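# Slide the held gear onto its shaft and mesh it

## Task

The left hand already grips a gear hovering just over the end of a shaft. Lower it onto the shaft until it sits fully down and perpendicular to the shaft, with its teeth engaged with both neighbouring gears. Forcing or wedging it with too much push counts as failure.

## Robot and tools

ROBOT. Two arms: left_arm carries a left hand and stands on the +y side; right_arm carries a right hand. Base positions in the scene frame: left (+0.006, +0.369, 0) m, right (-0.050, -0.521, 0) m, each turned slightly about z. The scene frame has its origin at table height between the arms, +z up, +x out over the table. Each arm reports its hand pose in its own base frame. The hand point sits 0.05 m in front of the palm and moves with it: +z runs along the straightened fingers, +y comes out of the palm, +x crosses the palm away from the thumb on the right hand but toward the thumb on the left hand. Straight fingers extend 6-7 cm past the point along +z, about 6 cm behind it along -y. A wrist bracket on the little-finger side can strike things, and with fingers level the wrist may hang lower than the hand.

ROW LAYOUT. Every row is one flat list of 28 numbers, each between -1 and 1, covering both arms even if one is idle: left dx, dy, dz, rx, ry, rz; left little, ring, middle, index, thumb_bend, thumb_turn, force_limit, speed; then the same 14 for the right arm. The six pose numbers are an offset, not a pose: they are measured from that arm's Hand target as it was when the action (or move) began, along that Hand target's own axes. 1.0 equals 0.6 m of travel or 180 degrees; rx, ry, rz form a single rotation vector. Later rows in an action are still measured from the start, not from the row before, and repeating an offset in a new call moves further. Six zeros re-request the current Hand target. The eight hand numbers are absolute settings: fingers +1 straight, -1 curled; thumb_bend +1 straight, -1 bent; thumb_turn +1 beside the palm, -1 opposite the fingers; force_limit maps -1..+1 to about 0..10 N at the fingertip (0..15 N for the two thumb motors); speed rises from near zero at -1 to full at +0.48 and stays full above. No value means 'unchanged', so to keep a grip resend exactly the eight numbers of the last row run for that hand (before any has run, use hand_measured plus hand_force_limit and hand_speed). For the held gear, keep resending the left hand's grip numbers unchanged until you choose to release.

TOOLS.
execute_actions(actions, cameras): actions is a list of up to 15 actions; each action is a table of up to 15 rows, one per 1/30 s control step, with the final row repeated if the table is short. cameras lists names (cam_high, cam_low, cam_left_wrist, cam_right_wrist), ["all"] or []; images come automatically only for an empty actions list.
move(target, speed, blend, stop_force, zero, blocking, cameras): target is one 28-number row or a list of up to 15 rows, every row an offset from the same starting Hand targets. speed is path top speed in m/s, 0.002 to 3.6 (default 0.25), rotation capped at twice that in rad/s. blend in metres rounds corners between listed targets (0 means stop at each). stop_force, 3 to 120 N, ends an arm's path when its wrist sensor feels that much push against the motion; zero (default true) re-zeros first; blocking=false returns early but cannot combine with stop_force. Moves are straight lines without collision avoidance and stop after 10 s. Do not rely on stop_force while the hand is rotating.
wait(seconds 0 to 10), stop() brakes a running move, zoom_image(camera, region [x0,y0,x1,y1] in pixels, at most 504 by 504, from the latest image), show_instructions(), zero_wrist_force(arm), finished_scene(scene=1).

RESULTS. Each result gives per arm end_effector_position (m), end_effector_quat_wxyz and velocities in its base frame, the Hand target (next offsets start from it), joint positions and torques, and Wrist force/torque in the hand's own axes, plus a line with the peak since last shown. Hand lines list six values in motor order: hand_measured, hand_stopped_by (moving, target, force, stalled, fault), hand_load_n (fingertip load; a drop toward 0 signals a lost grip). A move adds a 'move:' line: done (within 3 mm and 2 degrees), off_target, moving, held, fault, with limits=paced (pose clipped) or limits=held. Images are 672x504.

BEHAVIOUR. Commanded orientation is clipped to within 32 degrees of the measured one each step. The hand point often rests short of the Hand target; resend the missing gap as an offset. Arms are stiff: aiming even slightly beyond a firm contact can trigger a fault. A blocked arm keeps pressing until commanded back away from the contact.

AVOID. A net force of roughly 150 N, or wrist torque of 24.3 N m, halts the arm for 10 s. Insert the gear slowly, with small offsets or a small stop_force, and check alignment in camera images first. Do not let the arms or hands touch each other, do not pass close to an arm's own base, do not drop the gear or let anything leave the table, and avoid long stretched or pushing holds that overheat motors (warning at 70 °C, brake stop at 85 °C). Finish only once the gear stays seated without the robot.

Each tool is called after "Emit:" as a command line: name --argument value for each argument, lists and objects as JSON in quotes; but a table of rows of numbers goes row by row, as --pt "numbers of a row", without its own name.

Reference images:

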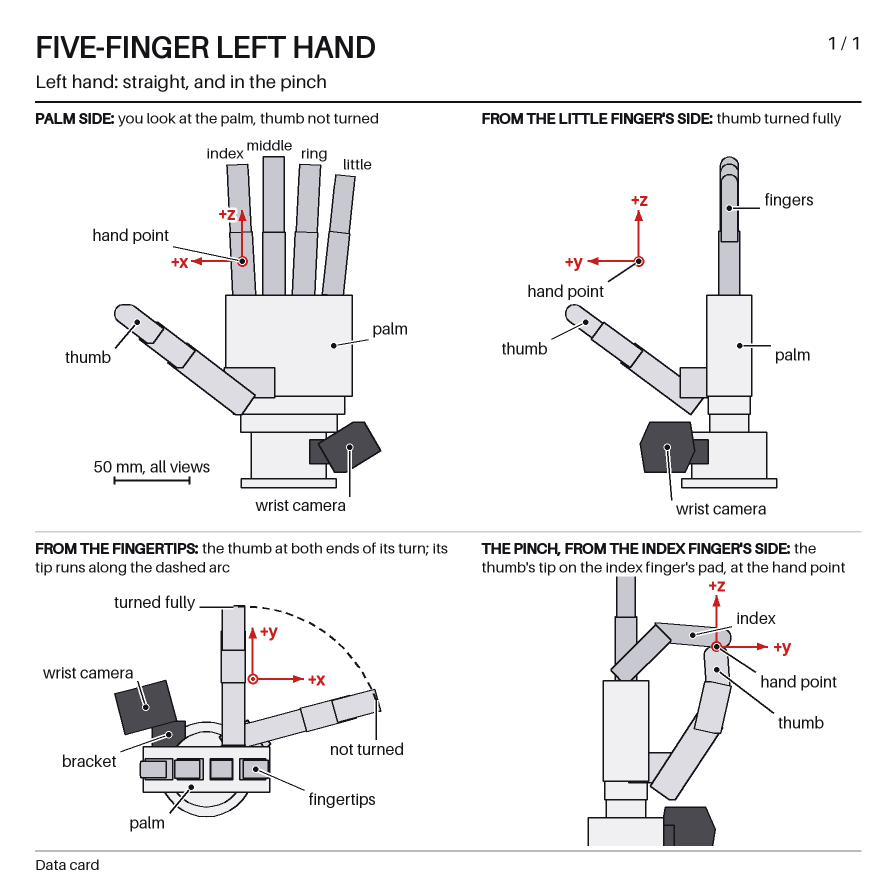

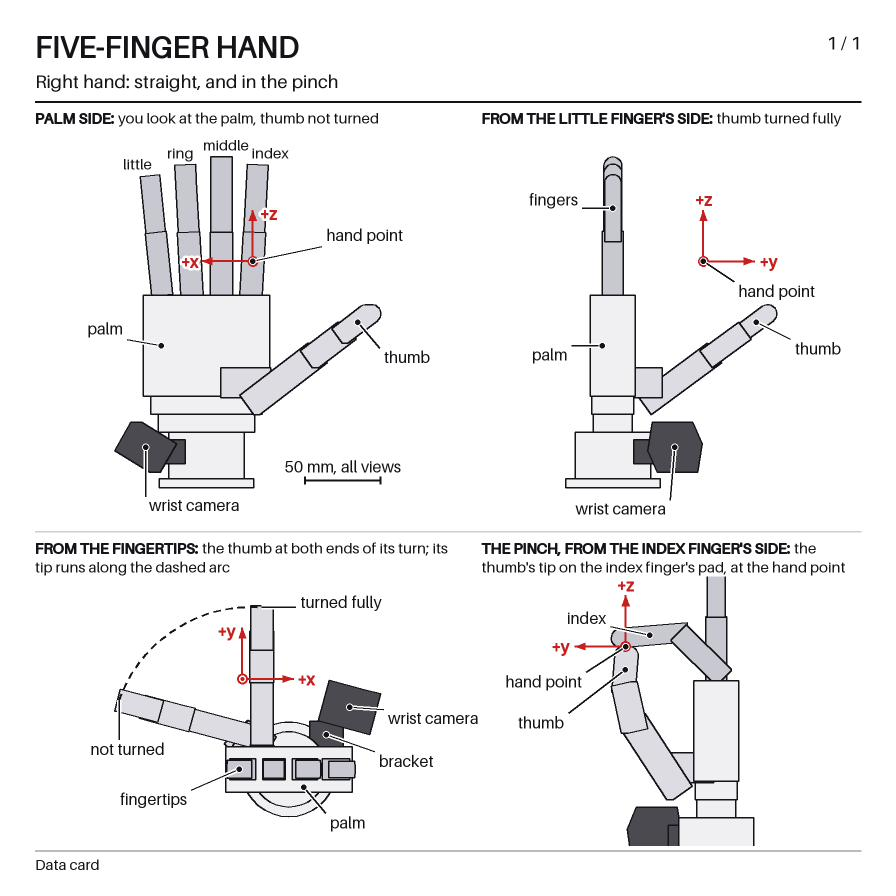

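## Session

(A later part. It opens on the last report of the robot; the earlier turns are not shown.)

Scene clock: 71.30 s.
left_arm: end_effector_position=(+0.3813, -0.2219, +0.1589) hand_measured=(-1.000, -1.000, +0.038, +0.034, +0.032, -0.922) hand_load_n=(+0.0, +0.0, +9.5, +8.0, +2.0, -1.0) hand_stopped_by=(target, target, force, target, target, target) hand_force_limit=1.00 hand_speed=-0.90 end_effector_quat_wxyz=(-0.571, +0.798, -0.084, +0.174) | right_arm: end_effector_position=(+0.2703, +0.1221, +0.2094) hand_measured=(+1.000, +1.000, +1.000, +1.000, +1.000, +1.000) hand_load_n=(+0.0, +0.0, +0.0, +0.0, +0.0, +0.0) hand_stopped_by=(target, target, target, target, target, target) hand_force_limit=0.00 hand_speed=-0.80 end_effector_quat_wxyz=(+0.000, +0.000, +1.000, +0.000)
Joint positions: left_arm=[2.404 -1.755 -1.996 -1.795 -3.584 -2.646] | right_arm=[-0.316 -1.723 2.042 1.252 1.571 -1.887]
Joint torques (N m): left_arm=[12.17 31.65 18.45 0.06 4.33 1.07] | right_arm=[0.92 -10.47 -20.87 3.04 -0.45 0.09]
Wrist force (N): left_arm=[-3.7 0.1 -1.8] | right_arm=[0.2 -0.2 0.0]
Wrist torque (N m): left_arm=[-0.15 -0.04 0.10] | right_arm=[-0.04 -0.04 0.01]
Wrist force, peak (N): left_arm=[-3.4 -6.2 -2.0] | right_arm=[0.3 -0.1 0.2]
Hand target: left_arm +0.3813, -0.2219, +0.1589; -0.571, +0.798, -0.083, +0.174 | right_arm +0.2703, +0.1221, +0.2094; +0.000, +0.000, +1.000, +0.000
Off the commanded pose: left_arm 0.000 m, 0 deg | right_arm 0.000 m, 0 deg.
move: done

Emit:
move --target '[-0.0005,0.00233,0.00050,0,0,0,-1,-1,0.036,0.032,0.032,-0.922,1,-0.9,0,0,0,0,0,0,1,1,1,1,1,1,0,-0.8]' --speed 0.005 --stop_force 5 --cameras '["cam_left_wrist","cam_low","cam_high"]'

Emit:
zoom_image --camera "cam_left_wrist" --region '[180, 150, 310, 290]'

Emit:
zoom_image --camera "cam_low" --region '[318, 192, 342, 220]'

Emit:
zoom_image --camera "cam_high" --region '[345, 165, 385, 205]'

Emit:
zoom_image --camera "cam_left_wrist" --region '[195, 120, 265, 200]'

Emit:
zoom_image --camera "cam_left_wrist" --region '[190, 190, 260, 270]'

Scene clock: 72.80 s.
left_arm: end_effector_position=(+0.3813, -0.2220, +0.1574) hand_measured=(-1.000, -1.000, +0.038, +0.034, +0.032, -0.922) hand_load_n=(+0.0, +0.0, +10.0, +8.5, +2.5, -1.0) hand_stopped_by=(target, target, force, target, target, target) hand_force_limit=1.00 hand_speed=-0.90 end_effector_quat_wxyz=(-0.571, +0.798, -0.084, +0.174) | right_arm: end_effector_position=(+0.2703, +0.1221, +0.2094) hand_measured=(+1.000, +1.000, +1.000, +1.000, +1.000, +1.000) hand_load_n=(+0.0, +0.0, +0.0, +0.0, +0.0, +0.0) hand_stopped_by=(target, target, target, target, target, target) hand_force_limit=0.00 hand_speed=-0.80 end_effector_quat_wxyz=(+0.000, +0.000, +1.000, +0.000)
Joint positions: left_arm=[2.404 -1.757 -1.998 -1.792 -3.584 -2.647] | right_arm=[-0.316 -1.723 2.042 1.252 1.571 -1.887]
Joint torques (N m): left_arm=[-11.53 22.24 16.07 0.31 -1.26 -1.08] | right_arm=[0.77 -10.92 -20.17 3.43 -0.61 -0.1]
Wrist force (N): left_arm=[-2.4 -0.9 -0.4] | right_arm=[0.1 -0.1 0.0]
Wrist torque (N m): left_arm=[-0.14 0.00 0.13] | right_arm=[-0.02 -0.01 0.00]
Wrist force, peak (N): left_arm=[-4.0 -1.2 -1.5] | right_arm=[0.0 -0.2 0.3]
Hand target: left_arm +0.3813, -0.2220, +0.1575; -0.571, +0.798, -0.083, +0.174 | right_arm +0.2703, +0.1221, +0.2094; +0.000, +0.000, +1.000, +0.000
Off the commanded pose: left_arm 0.000 m, 0 deg | right_arm 0.000 m, 0 deg.
move: done
camera_calibration:
cam_left_wrist: T_world_to_cam=[[0.183396, 0.209668, 0.960419, -0.171858], [0.567655, -0.820228, 0.0706673, -0.410024], [0.802579, 0.532227, -0.269446, -0.0298379], [0, 0, 0, 1]] pos_world=[0.288218, -0.2844, 0.185992]
Images, in order (width x height): cam_high 672x504, cam_low 672x504, cam_left_wrist 672x504.

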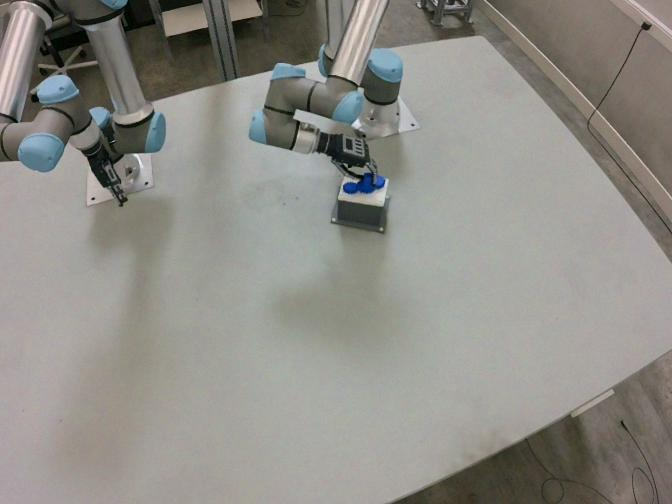

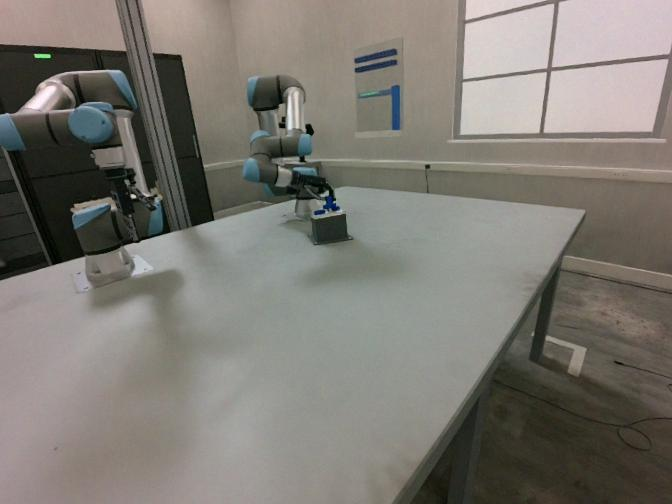

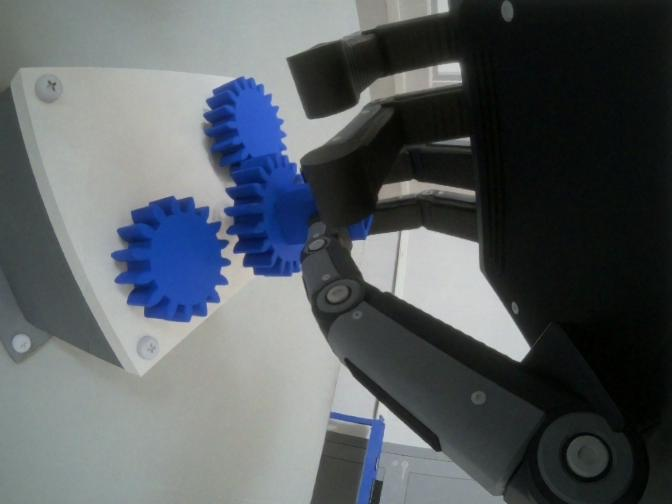

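Scaled by 3.600 from the camera's 672x504 image, which has a finer 960x720 frame.

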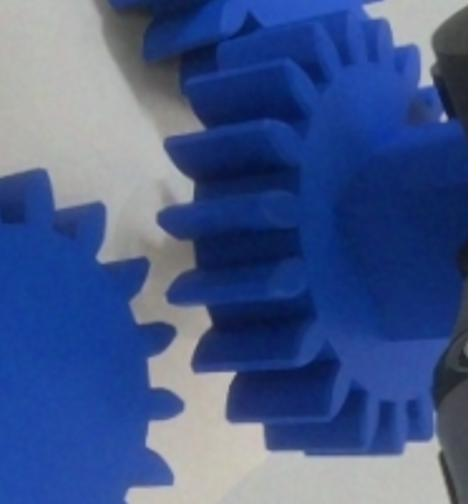

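Scaled by 18.000 from the camera's 672x504 image, which has a finer 960x720 frame.

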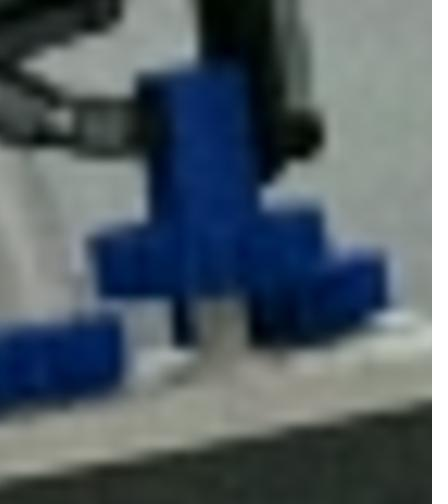

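Scaled by 12.600 from the camera's 672x504 image, which has a finer 960x720 frame.

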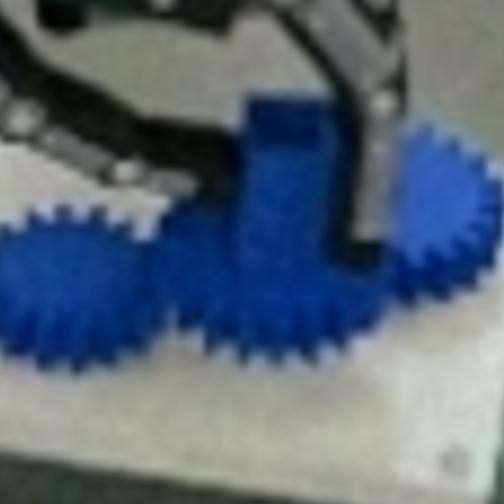

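Scaled by 6.300 from the camera's 672x504 image, which has a finer 960x720 frame.

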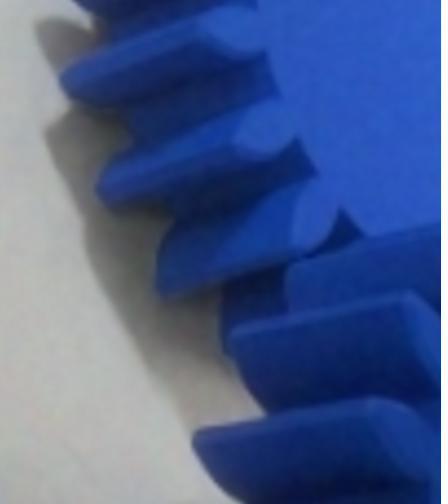

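Scaled by 6.300 from the camera's 672x504 image, which has a finer 960x720 frame.

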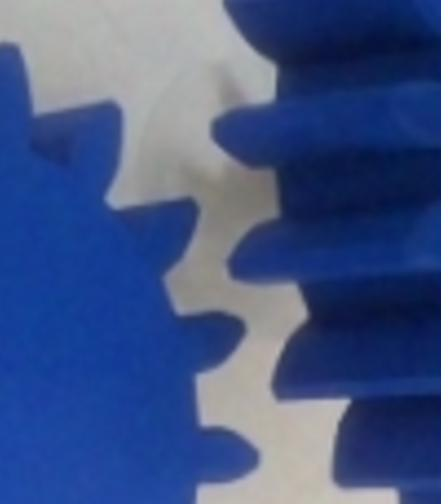

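Emit:
move --target '[-0.0006,0.00384,0.00100,0,0,0,-1,-1,0.036,0.032,0.032,-0.922,1,-0.9,0,0,0,0,0,0,1,1,1,1,1,1,0,-0.8]' --speed 0.005 --stop_force 4

Scene clock: 75.30 s.
left_arm: end_effector_position=(+0.3813, -0.2221, +0.1550) hand_measured=(-1.000, -1.000, +0.038, +0.034, +0.032, -0.922) hand_load_n=(+0.0, +0.0, +9.5, +8.5, +3.0, -0.5) hand_stopped_by=(target, target, force, target, target, target) hand_force_limit=1.00 hand_speed=-0.90 end_effector_quat_wxyz=(-0.571, +0.798, -0.084, +0.174) | right_arm: end_effector_position=(+0.2703, +0.1221, +0.2094) hand_measured=(+1.000, +1.000, +1.000, +1.000, +1.000, +1.000) hand_load_n=(+0.0, +0.0, +0.0, +0.0, +0.0, +0.0) hand_stopped_by=(target, target, target, target, target, target) hand_force_limit=0.00 hand_speed=-0.80 end_effector_quat_wxyz=(+0.000, +0.000, +1.000, +0.000)
Joint positions: left_arm=[2.404 -1.761 -2.001 -1.785 -3.584 -2.647] | right_arm=[-0.316 -1.723 2.042 1.252 1.571 -1.887]
Joint torques (N m): left_arm=[-12.83 28.17 17.56 -0.29 -1.64 -0.74] | right_arm=[0.8 -11.75 -20.45 3.22 -0.38 -0.13]
Wrist force (N): left_arm=[-0.7 -0.5 0.1] | right_arm=[0.1 -0.1 -0.1]
Wrist torque (N m): left_arm=[-0.11 0.04 0.10] | right_arm=[-0.01 -0.02 0.00]
Wrist force, peak (N): left_arm=[-3.0 -1.0 -0.7] | right_arm=[0.3 -0.3 0.0]
Hand target: left_arm +0.3813, -0.2221, +0.1551; -0.571, +0.798, -0.083, +0.174 | right_arm +0.2703, +0.1221, +0.2094; +0.000, +0.000, +1.000, +0.000
Off the commanded pose: left_arm 0.000 m, 0 deg | right_arm 0.000 m, 0 deg.
move: done

Emit:
move --target '[-0.0003,0.00477,0.00144,0,0,0,-1,-1,0.036,0.032,0.032,-0.922,1,-0.9,0,0,0,0,0,0,1,1,1,1,1,1,0,-0.8]' --speed 0.006 --stop_force 4

Scene clock: 76.50 s.
left_arm: end_effector_position=(+0.3814, -0.2222, +0.1546) hand_measured=(-1.000, -1.000, +0.038, +0.034, +0.032, -0.922) hand_load_n=(+0.0, +0.0, +10.0, +8.5, +4.0, -0.5) hand_stopped_by=(target, target, force, target, target, target) hand_force_limit=1.00 hand_speed=-0.90 end_effector_quat_wxyz=(-0.571, +0.798, -0.083, +0.174) | right_arm: end_effector_position=(+0.2703, +0.1221, +0.2094) hand_measured=(+1.000, +1.000, +1.000, +1.000, +1.000, +1.000) hand_load_n=(+0.0, +0.0, +0.0, +0.0, +0.0, +0.0) hand_stopped_by=(target, target, target, target, target, target) hand_force_limit=0.00 hand_speed=-0.80 end_effector_quat_wxyz=(+0.000, +0.000, +1.000, +0.000)
Joint positions: left_arm=[2.404 -1.762 -2.001 -1.784 -3.584 -2.647] | right_arm=[-0.316 -1.723 2.042 1.252 1.571 -1.887]
Joint torques (N m): left_arm=[-10.71 36.41 28.17 0.08 -0.86 0.23] | right_arm=[1.15 -11.79 -20.45 3.28 -0.59 0.11]
Wrist force (N): left_arm=[-1.3 -2.5 -0.5] | right_arm=[0.1 0.0 0.1]
Wrist torque (N m): left_arm=[-0.11 0.02 0.16] | right_arm=[0.00 -0.01 0.01]
Wrist force, peak (N): left_arm=[0.7 -8.2 -3.3] | right_arm=[0.4 0.0 -0.1]
Hand target: left_arm +0.3814, -0.2222, +0.1546; -0.571, +0.798, -0.083, +0.174 (not the last commanded pose) | right_arm +0.2703, +0.1221, +0.2094; +0.000, +0.000, +1.000, +0.000
Off the commanded pose: left_arm 0.003 m, 0 deg | right_arm 0.000 m, 0 deg.
move: contact (left_arm)

Emit:
wait --seconds 0.05 --cameras '["cam_left_wrist","cam_low","cam_high"]'

Emit:
zoom_image --camera "cam_left_wrist" --region '[200, 125, 270, 195]'

Emit:
zoom_image --camera "cam_left_wrist" --region '[200, 190, 270, 260]'

Emit:
zoom_image --camera "cam_high" --region '[345, 165, 385, 205]'

Emit:
zoom_image --camera "cam_low" --region '[318, 192, 342, 220]'

Scene clock: 77.13 s.
left_arm: end_effector_position=(+0.3814, -0.2222, +0.1546) hand_measured=(-1.000, -1.000, +0.038, +0.034, +0.032, -0.922) hand_load_n=(+0.0, +0.0, +10.0, +8.5, +3.5, +0.0) hand_stopped_by=(target, target, force, target, target, target) hand_force_limit=1.00 hand_speed=-0.90 end_effector_quat_wxyz=(-0.571, +0.798, -0.083, +0.174) | right_arm: end_effector_position=(+0.2703, +0.1221, +0.2094) hand_measured=(+1.000, +1.000, +1.000, +1.000, +1.000, +1.000) hand_load_n=(+0.0, +0.0, +0.0, +0.0, +0.0, +0.0) hand_stopped_by=(target, target, target, target, target, target) hand_force_limit=0.00 hand_speed=-0.80 end_effector_quat_wxyz=(+0.000, +0.000, +1.000, +0.000)
Joint positions: left_arm=[2.404 -1.762 -2.001 -1.784 -3.584 -2.647] | right_arm=[-0.316 -1.723 2.042 1.252 1.571 -1.887]
Joint torques (N m): left_arm=[-9.55 35.86 27.19 0.77 -0.95 0.4] | right_arm=[-0.09 -11.23 -20.48 3.37 -0.65 -0.01]
Wrist force (N): left_arm=[-1.3 -2.4 -0.4] | right_arm=[0.2 -0.1 0.2]
Wrist torque (N m): left_arm=[-0.10 0.04 0.15] | right_arm=[-0.02 -0.03 0.00]
Wrist force, peak (N): left_arm=[-1.3 -2.7 -0.5] | right_arm=[0.2 -0.2 0.0]
Hand target: left_arm +0.3814, -0.2222, +0.1546; -0.571, +0.798, -0.083, +0.174 (not the last commanded pose) | right_arm +0.2703, +0.1221, +0.2094; +0.000, +0.000, +1.000, +0.000
Off the commanded pose: left_arm 0.003 m, 0 deg | right_arm 0.000 m, 0 deg.
wait: 0.07 s; at rest from the start
camera_calibration:
cam_left_wrist: T_world_to_cam=[[0.183227, 0.209787, 0.960426, -0.169064], [0.56762, -0.820234, 0.0708757, -0.410078], [0.802643, 0.53217, -0.269368, -0.0306148], [0, 0, 0, 1]] pos_world=[0.288318, -0.2846, 0.183192]
Images, in order (width x height): cam_high 672x504, cam_low 672x504, cam_left_wrist 672x504.

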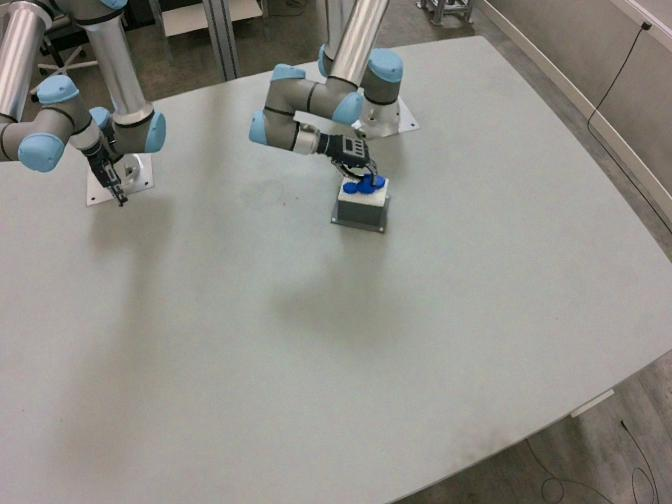

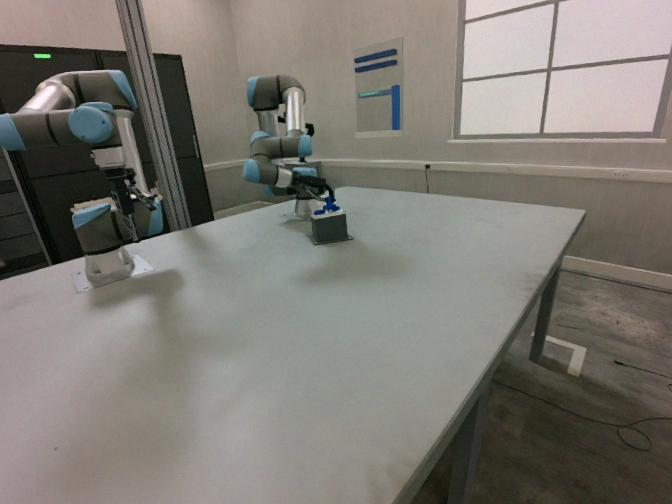

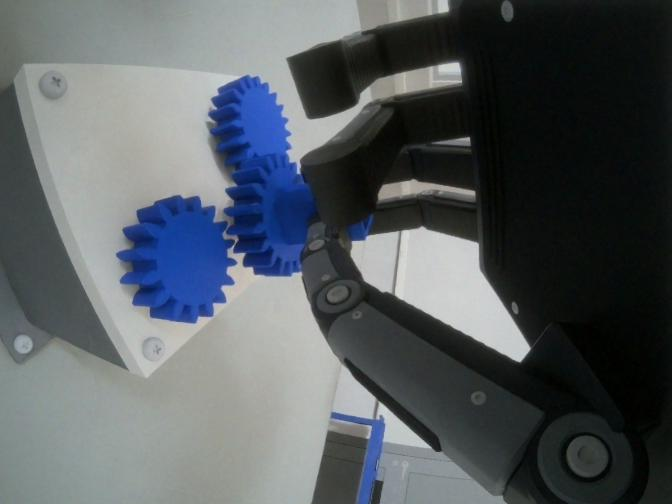

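Scaled by 7.200 from the camera's 672x504 image, which has a finer 960x720 frame.

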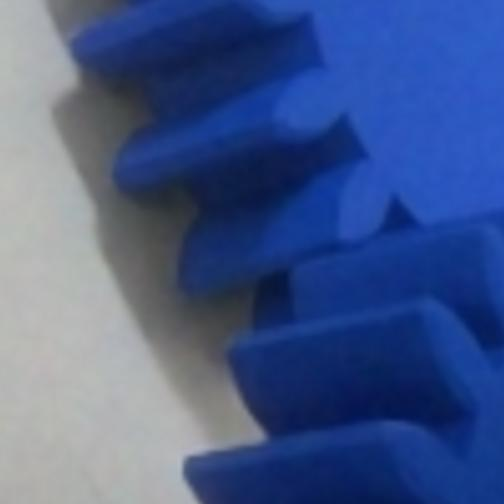

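Scaled by 7.200 from the camera's 672x504 image, which has a finer 960x720 frame.

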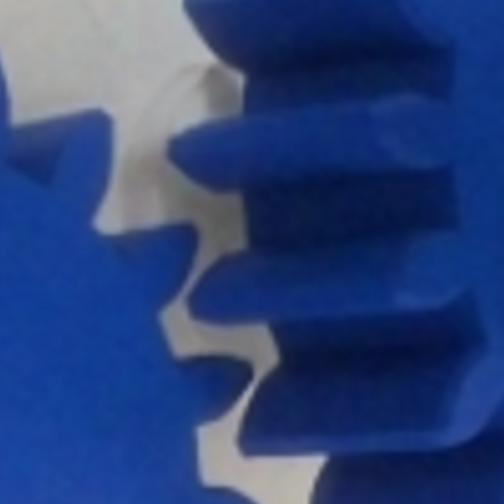

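Scaled by 12.600 from the camera's 672x504 image, which has a finer 960x720 frame.

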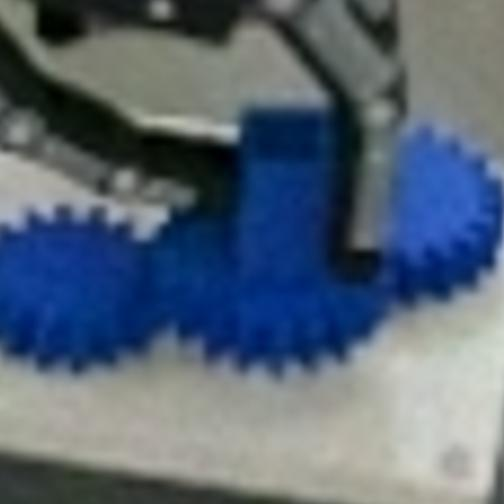

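Scaled by 18.000 from the camera's 672x504 image, which has a finer 960x720 frame.

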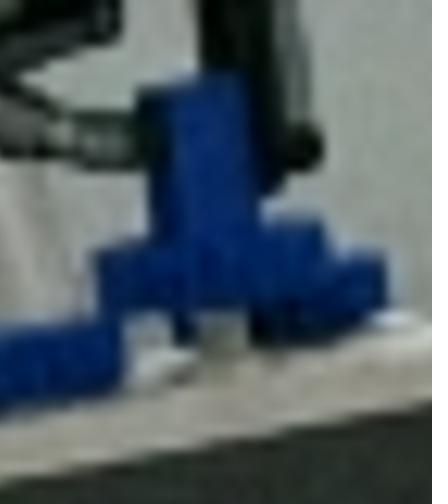

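Emit:
zoom_image --camera "cam_left_wrist" --region '[200, 65, 300, 175]'

Emit:
zoom_image --camera "cam_left_wrist" --region '[235, 115, 295, 175]'

Scaled by 4.582 from the camera's 672x504 image, which has a finer 960x720 frame.

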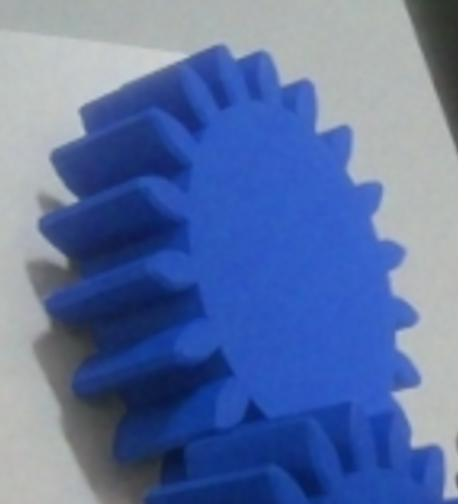

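Scaled by 8.400 from the camera's 672x504 image, which has a finer 960x720 frame.

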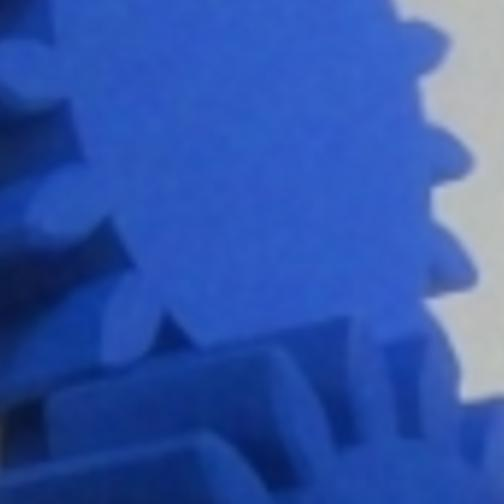

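Emit:
zoom_image --camera "cam_left_wrist" --region '[115, 190, 245, 325]'

Emit:
zoom_image --camera "cam_left_wrist" --region '[220, 140, 310, 285]'

Scaled by 3.733 from the camera's 672x504 image, which has a finer 960x720 frame.

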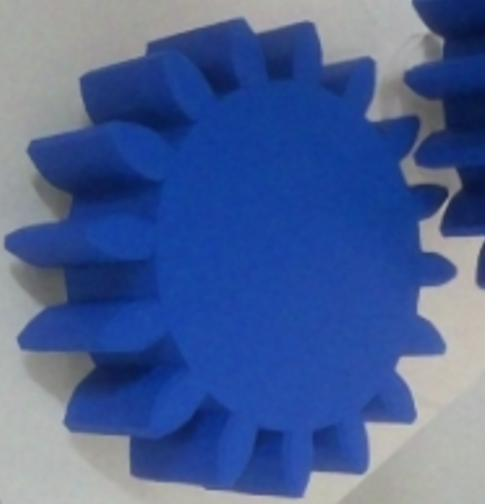

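Scaled by 3.476 from the camera's 672x504 image, which has a finer 960x720 frame.

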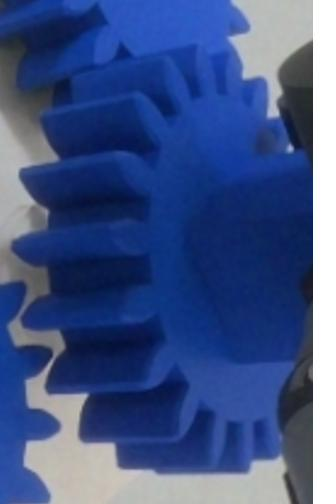

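Emit:
move --target '[0.00098,-0.00024,0.00170,0.00056,-0.0212,-0.00662,-1,-1,0.036,0.032,0.032,-0.922,1,-0.9,0,0,0,0,0,0,1,1,1,1,1,1,0,-0.8]' --speed 0.03 --stop_force 10 --cameras '["cam_left_wrist"]'

Emit:
zoom_image --camera "cam_left_wrist" --region '[200, 190, 270, 260]'

Emit:
zoom_image --camera "cam_left_wrist" --region '[200, 125, 270, 195]'

Scene clock: 88.53 s.
left_arm: end_effector_position=(+0.3823, -0.2214, +0.1546) hand_measured=(-1.000, -1.000, +0.038, +0.034, +0.032, -0.922) hand_load_n=(+0.0, +0.0, +10.0, +8.5, +3.5, -0.5) hand_stopped_by=(target, target, force, target, target, target) hand_force_limit=1.00 hand_speed=-0.90 end_effector_quat_wxyz=(-0.572, +0.804, -0.056, +0.153) | right_arm: end_effector_position=(+0.2703, +0.1221, +0.2094) hand_measured=(+1.000, +1.000, +1.000, +1.000, +1.000, +1.000) hand_load_n=(+0.0, +0.0, +0.0, +0.0, +0.0, +0.0) hand_stopped_by=(target, target, target, target, target, target) hand_force_limit=0.00 hand_speed=-0.80 end_effector_quat_wxyz=(+0.000, +0.000, +1.000, +0.000)
Joint positions: left_arm=[2.415 -1.79 -1.946 -1.865 -3.635 -2.713] | right_arm=[-0.316 -1.723 2.042 1.252 1.571 -1.887]
Joint torques (N m): left_arm=[-11.58 36.02 6.48 2.9 3.02 1.75] | right_arm=[0.86 -10.94 -20.73 3.63 -0.99 -0.42]
Wrist force (N): left_arm=[-0.4 -6.7 -3.5] | right_arm=[0.2 0.0 0.3]
Wrist torque (N m): left_arm=[-0.24 0.01 0.22] | right_arm=[-0.03 -0.04 0.01]
Wrist force, peak (N): left_arm=[-0.1 -8.2 -3.9] | right_arm=[0.2 -0.4 0.1]
Hand target: left_arm +0.3823, -0.2214, +0.1546; -0.572, +0.804, -0.056, +0.153 | right_arm +0.2703, +0.1221, +0.2094; +0.000, +0.000, +1.000, +0.000
Off the commanded pose: left_arm 0.000 m, 0 deg | right_arm 0.000 m, 0 deg.
move: done
camera_calibration:
cam_left_wrist: T_world_to_cam=[[0.171231, 0.232066, 0.95751, -0.159325], [0.623, -0.778399, 0.0772453, -0.422825], [0.76325, 0.583302, -0.277863, -0.00404911], [0, 0, 0, 1]] pos_world=[0.293791, -0.28979, 0.184092]
Images, in order (width x height): cam_left_wrist 672x504.

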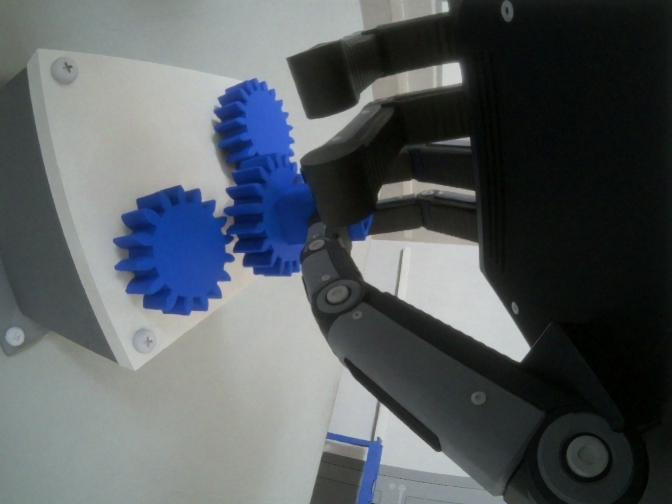

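Scaled by 7.200 from the camera's 672x504 image, which has a finer 960x720 frame.

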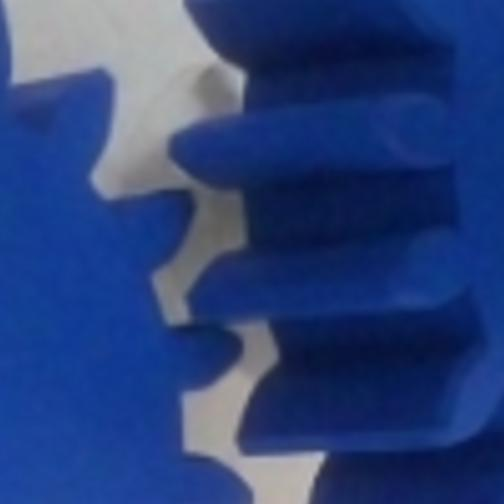

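Scaled by 7.200 from the camera's 672x504 image, which has a finer 960x720 frame.

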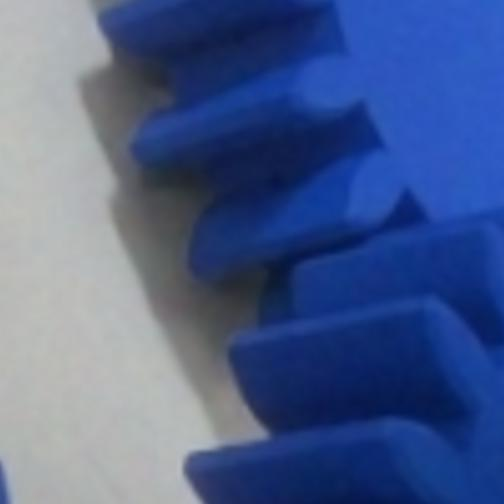

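Emit:
zoom_image --camera "cam_left_wrist" --region '[235, 110, 295, 170]'

Emit:
zoom_image --camera "cam_left_wrist" --region '[205, 70, 305, 170]'

Scaled by 8.400 from the camera's 672x504 image, which has a finer 960x720 frame.

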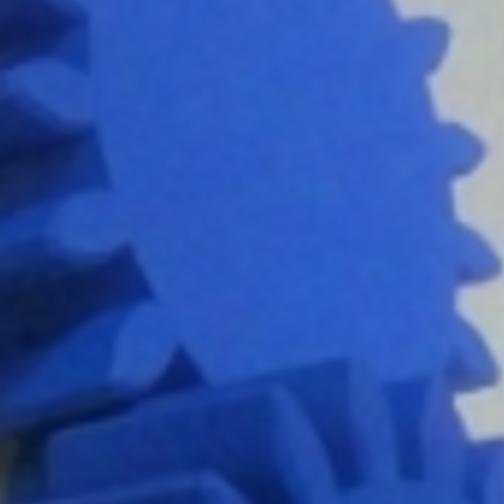

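Scaled by 5.040 from the camera's 672x504 image, which has a finer 960x720 frame.

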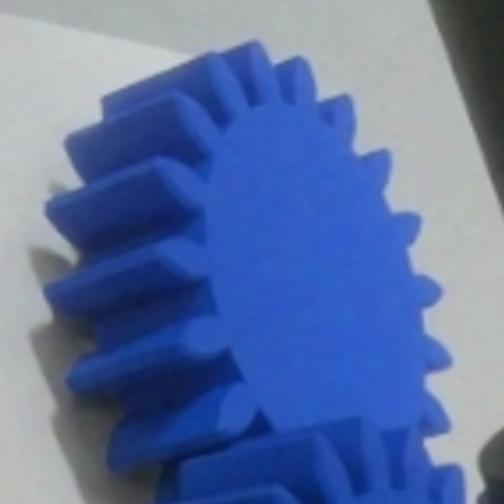

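Emit:
move --pt "-0.00048 -0.00024 -0.00097 -0.00028 0.0106 0.00331 -1 -1 0.036 0.032 0.032 -0.922 1 -0.9 0 0 0 0 0 0 1 1 1 1 1 1 0 -0.8" --pt "-0.00059 0.00422 0.00042 -0.00028 0.0106 0.00331 -1 -1 0.036 0.032 0.032 -0.922 1 -0.9 0 0 0 0 0 0 1 1 1 1 1 1 0 -0.8" --speed '[0.03,0.006]' --stop_force 5

Scene clock: 92.77 s.
left_arm: end_effector_position=(+0.3820, -0.2219, +0.1543) hand_measured=(-1.000, -1.000, +0.038, +0.034, +0.032, -0.922) hand_load_n=(+0.0, +0.0, +10.5, +8.5, +4.0, +0.0) hand_stopped_by=(target, target, force, target, target, target) hand_force_limit=1.00 hand_speed=-0.90 end_effector_quat_wxyz=(-0.572, +0.801, -0.070, +0.164) | right_arm: end_effector_position=(+0.2703, +0.1221, +0.2094) hand_measured=(+1.000, +1.000, +1.000, +1.000, +1.000, +1.000) hand_load_n=(+0.0, +0.0, +0.0, +0.0, +0.0, +0.5) hand_stopped_by=(target, target, target, target, target, target) hand_force_limit=0.00 hand_speed=-0.80 end_effector_quat_wxyz=(+0.000, +0.000, +1.000, +0.000)
Joint positions: left_arm=[2.409 -1.777 -1.974 -1.825 -3.609 -2.682] | right_arm=[-0.316 -1.723 2.042 1.252 1.571 -1.887]
Joint torques (N m): left_arm=[-3.61 34.94 16.02 -0.48 -1.11 1.52] | right_arm=[1.15 -11.84 -21.3 3.73 -0.74 -0.02]
Wrist force (N): left_arm=[-0.3 -7.7 -3.0] | right_arm=[0.1 -0.1 0.0]
Wrist torque (N m): left_arm=[-0.20 -0.02 0.15] | right_arm=[-0.02 -0.02 0.00]
Wrist force, peak (N): left_arm=[1.1 -12.6 -5.6] | right_arm=[0.4 -0.1 0.0]
Hand target: left_arm +0.3820, -0.2219, +0.1543; -0.571, +0.801, -0.070, +0.164 (not the last commanded pose) | right_arm +0.2703, +0.1221, +0.2094; +0.000, +0.000, +1.000, +0.000
Off the commanded pose: left_arm 0.002 m, 0 deg | right_arm 0.000 m, 0 deg.
move: contact (left_arm); path passed 1 of 2 targets

Emit:
wait --seconds 0.05 --cameras '["cam_left_wrist"]'

Emit:
zoom_image --camera "cam_left_wrist" --region '[205, 195, 255, 245]'

Emit:
zoom_image --camera "cam_left_wrist" --region '[225, 120, 285, 180]'

Emit:
zoom_image --camera "cam_left_wrist" --region '[220, 140, 320, 290]'

Scene clock: 93.03 s.
left_arm: end_effector_position=(+0.3820, -0.2219, +0.1543) hand_measured=(-1.000, -1.000, +0.038, +0.034, +0.032, -0.922) hand_load_n=(+0.0, +0.0, +10.5, +8.0, +4.5, +0.0) hand_stopped_by=(target, target, force, target, target, target) hand_force_limit=1.00 hand_speed=-0.90 end_effector_quat_wxyz=(-0.571, +0.801, -0.070, +0.164) | right_arm: end_effector_position=(+0.2703, +0.1221, +0.2094) hand_measured=(+1.000, +1.000, +1.000, +1.000, +1.000, +1.000) hand_load_n=(+0.0, +0.0, +0.0, +0.0, +0.0, +0.0) hand_stopped_by=(target, target, target, target, target, target) hand_force_limit=0.00 hand_speed=-0.80 end_effector_quat_wxyz=(+0.000, +0.000, +1.000, +0.000)
Joint positions: left_arm=[2.409 -1.777 -1.974 -1.825 -3.609 -2.682] | right_arm=[-0.316 -1.723 2.042 1.252 1.571 -1.887]
Joint torques (N m): left_arm=[-3.58 35.32 20.19 -0.06 -0.9 1.54] | right_arm=[1.21 -12.9 -21.19 3.57 -0.76 -0.25]
Wrist force (N): left_arm=[-0.5 -7.2 -3.0] | right_arm=[0.1 0.1 -0.1]
Wrist torque (N m): left_arm=[-0.14 0.00 0.13] | right_arm=[0.01 -0.02 0.01]
Wrist force, peak (N): left_arm=[-0.5 -7.6 -2.8] | right_arm=[0.0 -0.2 0.2]
Hand target: left_arm +0.3820, -0.2219, +0.1543; -0.571, +0.801, -0.070, +0.164 (not the last commanded pose) | right_arm +0.2703, +0.1221, +0.2094; +0.000, +0.000, +1.000, +0.000
Off the commanded pose: left_arm 0.002 m, 0 deg | right_arm 0.000 m, 0 deg.
wait: 0.07 s; at rest from the start
camera_calibration:
cam_left_wrist: T_world_to_cam=[[0.177284, 0.220975, 0.959031, -0.163916], [0.595106, -0.800199, 0.0743683, -0.416722], [0.783849, 0.55754, -0.273366, -0.0179265], [0, 0, 0, 1]] pos_world=[0.291105, -0.287244, 0.183291]
Images, in order (width x height): cam_left_wrist 672x504.

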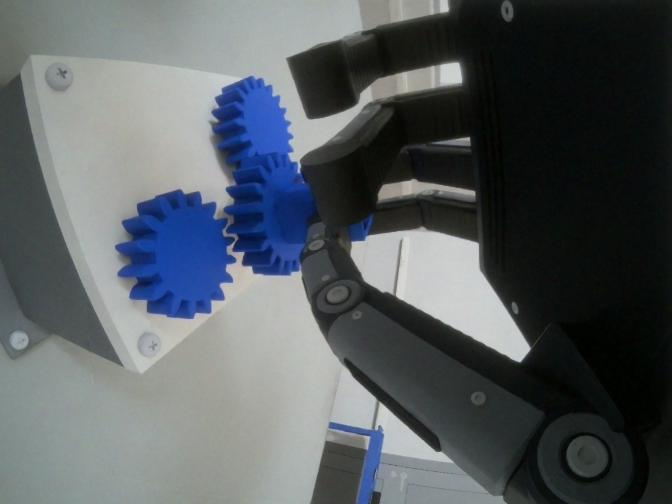

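Scaled by 10.080 from the camera's 672x504 image, which has a finer 960x720 frame.

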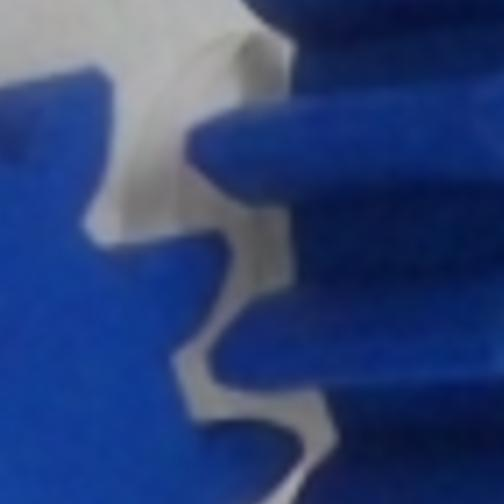

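Scaled by 8.400 from the camera's 672x504 image, which has a finer 960x720 frame.

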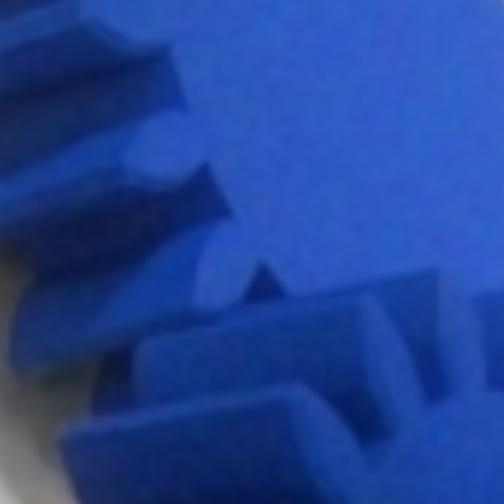

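Scaled by 3.360 from the camera's 672x504 image, which has a finer 960x720 frame.

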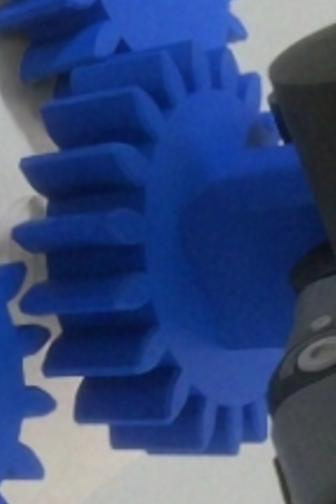

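Emit:
move --target '[-0.00171,0.00060,-0.00293,-0.00099,0.0371,0.01159,-1,-1,0.036,0.032,0.032,-0.922,1,-0.9,0,0,0,0,0,0,1,1,1,1,1,1,0,-0.8]' --speed 0.03 --stop_force 12 --cameras '["cam_left_wrist"]'

Emit:
zoom_image --camera "cam_left_wrist" --region '[205, 195, 255, 245]'

Emit:
zoom_image --camera "cam_left_wrist" --region '[225, 120, 285, 180]'

Scene clock: 100.63 s.
left_arm: end_effector_position=(+0.3804, -0.2233, +0.1543) hand_measured=(-1.000, -1.000, +0.038, +0.034, +0.032, -0.922) hand_load_n=(+0.0, +0.0, +10.0, +8.5, +3.5, +0.0) hand_stopped_by=(target, target, force, target, target, target) hand_force_limit=1.00 hand_speed=-0.90 end_effector_quat_wxyz=(-0.568, +0.790, -0.118, +0.200) | right_arm: end_effector_position=(+0.2703, +0.1221, +0.2094) hand_measured=(+1.000, +1.000, +1.000, +1.000, +1.000, +1.000) hand_load_n=(+0.0, -0.5, +0.0, -0.5, +0.0, +0.0) hand_stopped_by=(target, target, target, target, target, target) hand_force_limit=0.00 hand_speed=-0.80 end_effector_quat_wxyz=(+0.000, +0.000, +1.000, +0.000)
Joint positions: left_arm=[2.392 -1.727 -2.076 -1.648 -3.522 -2.537] | right_arm=[-0.316 -1.723 2.042 1.252 1.571 -1.887]
Joint torques (N m): left_arm=[10.04 10.2 25.83 -0.07 -1.74 -1.47] | right_arm=[1.51 -12.07 -22.09 3.64 -0.49 -0.15]
Wrist force (N): left_arm=[-0.2 -3.4 -0.6] | right_arm=[0.0 -0.1 -0.1]
Wrist torque (N m): left_arm=[-0.07 -0.04 0.13] | right_arm=[-0.02 0.00 -0.01]
Wrist force, peak (N): left_arm=[-0.6 -7.7 -2.9] | right_arm=[0.4 -0.1 0.0]
Hand target: left_arm +0.3804, -0.2233, +0.1543; -0.568, +0.790, -0.118, +0.200 | right_arm +0.2703, +0.1221, +0.2094; +0.000, +0.000, +1.000, +0.000
Off the commanded pose: left_arm 0.000 m, 0 deg | right_arm 0.000 m, 0 deg.
move: done
camera_calibration:
cam_left_wrist: T_world_to_cam=[[0.195882, 0.180839, 0.963809, -0.180151], [0.494056, -0.867195, 0.0623012, -0.391621], [0.847077, 0.463972, -0.259213, -0.0630285], [0, 0, 0, 1]] pos_world=[0.282161, -0.27779, 0.181692]
Images, in order (width x height): cam_left_wrist 672x504.

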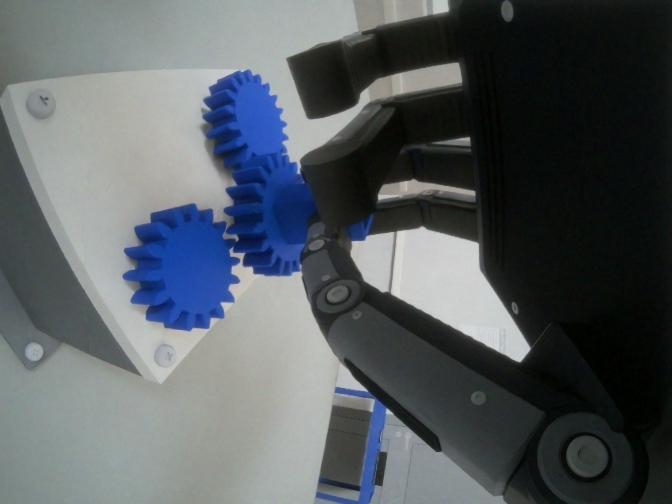

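Scaled by 10.080 from the camera's 672x504 image, which has a finer 960x720 frame.

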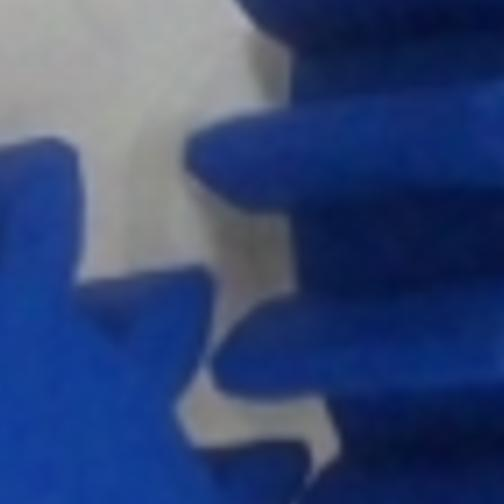

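Scaled by 8.400 from the camera's 672x504 image, which has a finer 960x720 frame.

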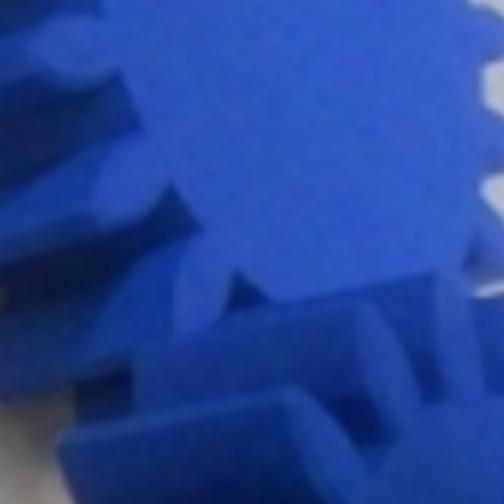

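Emit:
move --target '[0.00093,-0.00108,0.00131,0.00052,-0.0196,-0.00612,-1,-1,0.036,0.032,0.032,-0.922,1,-0.9,0,0,0,0,0,0,1,1,1,1,1,1,0,-0.8]' --speed 0.04 --cameras '["cam_left_wrist"]'

Emit:
zoom_image --camera "cam_left_wrist" --region '[205, 195, 255, 245]'

Emit:
zoom_image --camera "cam_left_wrist" --region '[225, 120, 285, 180]'

Scene clock: 105.73 s.
left_arm: end_effector_position=(+0.3813, -0.2227, +0.1547) hand_measured=(-1.000, -1.000, +0.038, +0.034, +0.032, -0.922) hand_load_n=(+0.0, +0.0, +10.0, +8.5, +3.0, -0.5) hand_stopped_by=(target, target, force, target, target, target) hand_force_limit=1.00 hand_speed=-0.90 end_effector_quat_wxyz=(-0.570, +0.796, -0.092, +0.181) end_effector_velocity=(+0.000, -0.001, +0.000) end_effector_angular_velocity=(+0.001, -0.002, -0.006) | right_arm: end_effector_position=(+0.2703, +0.1221, +0.2094) hand_measured=(+1.000, +1.000, +1.000, +1.000, +1.000, +1.000) hand_load_n=(+0.0, +0.0, +0.0, +0.0, -0.5, +0.0) hand_stopped_by=(target, target, target, target, target, target) hand_force_limit=0.00 hand_speed=-0.80 end_effector_quat_wxyz=(+0.000, +0.000, +1.000, +0.000)
Joint positions: left_arm=[2.4 -1.753 -2.019 -1.753 -3.568 -2.621] | right_arm=[-0.316 -1.723 2.042 1.252 1.571 -1.887]
Joint velocities: left_arm=[-0.001 0 -0.003 0.007 0.005 0.004] | right_arm=[within noise]
Joint torques (N m): left_arm=[-2.2 35.5 8.57 2.93 3.59 1.46] | right_arm=[0.12 -12.05 -21.2 3.63 -0.8 -0.23]
Wrist force (N): left_arm=[-1.4 -0.4 -0.2] | right_arm=[0.2 0.1 0.0]
Wrist torque (N m): left_arm=[-0.08 0.03 0.06] | right_arm=[0.00 -0.03 0.01]
Wrist force, peak (N): left_arm=[-0.2 -3.8 -1.0] | right_arm=[0.2 -0.4 0.0]
Hand target: left_arm +0.3813, -0.2227, +0.1548; -0.570, +0.796, -0.093, +0.181 | right_arm +0.2703, +0.1221, +0.2094; +0.000, +0.000, +1.000, +0.000
Off the commanded pose: left_arm 0.000 m, 0 deg | right_arm 0.000 m, 0 deg.
move: done
camera_calibration:
cam_left_wrist: T_world_to_cam=[[0.186686, 0.202454, 0.961333, -0.172059], [0.548732, -0.833155, 0.0688988, -0.405697], [0.814888, 0.514651, -0.266631, -0.0392557], [0, 0, 0, 1]] pos_world=[0.286729, -0.282971, 0.182891]
Images, in order (width x height): cam_left_wrist 672x504.

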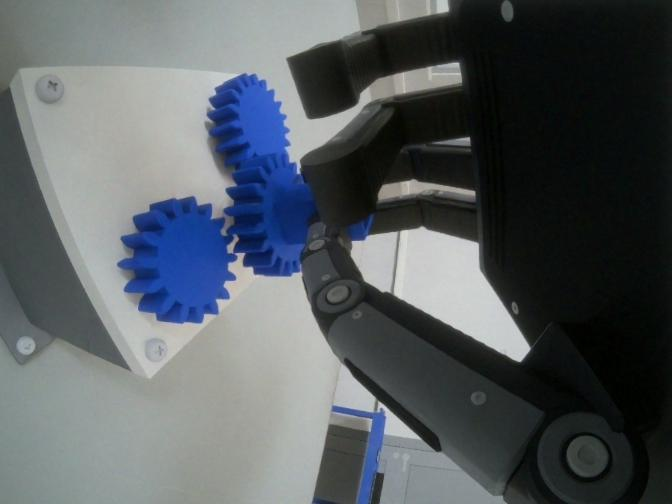

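Scaled by 10.080 from the camera's 672x504 image, which has a finer 960x720 frame.

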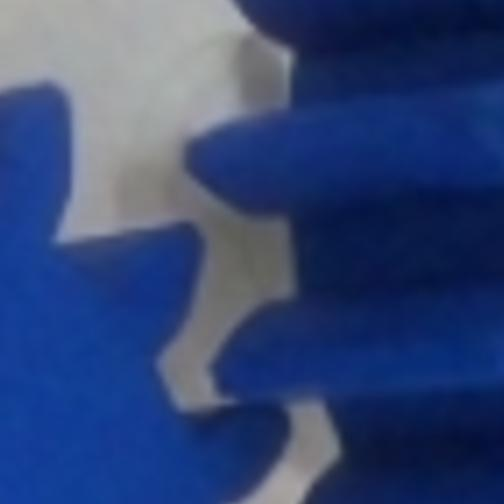

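Scaled by 8.400 from the camera's 672x504 image, which has a finer 960x720 frame.

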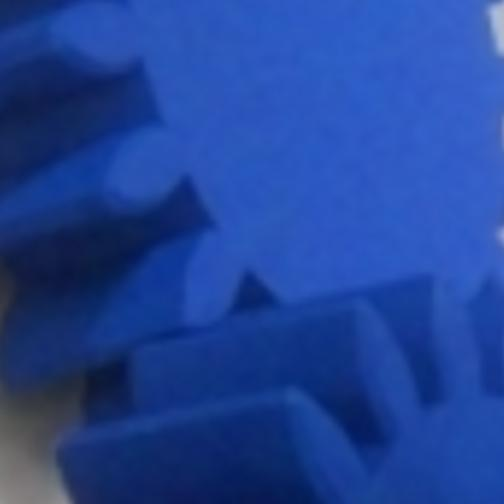

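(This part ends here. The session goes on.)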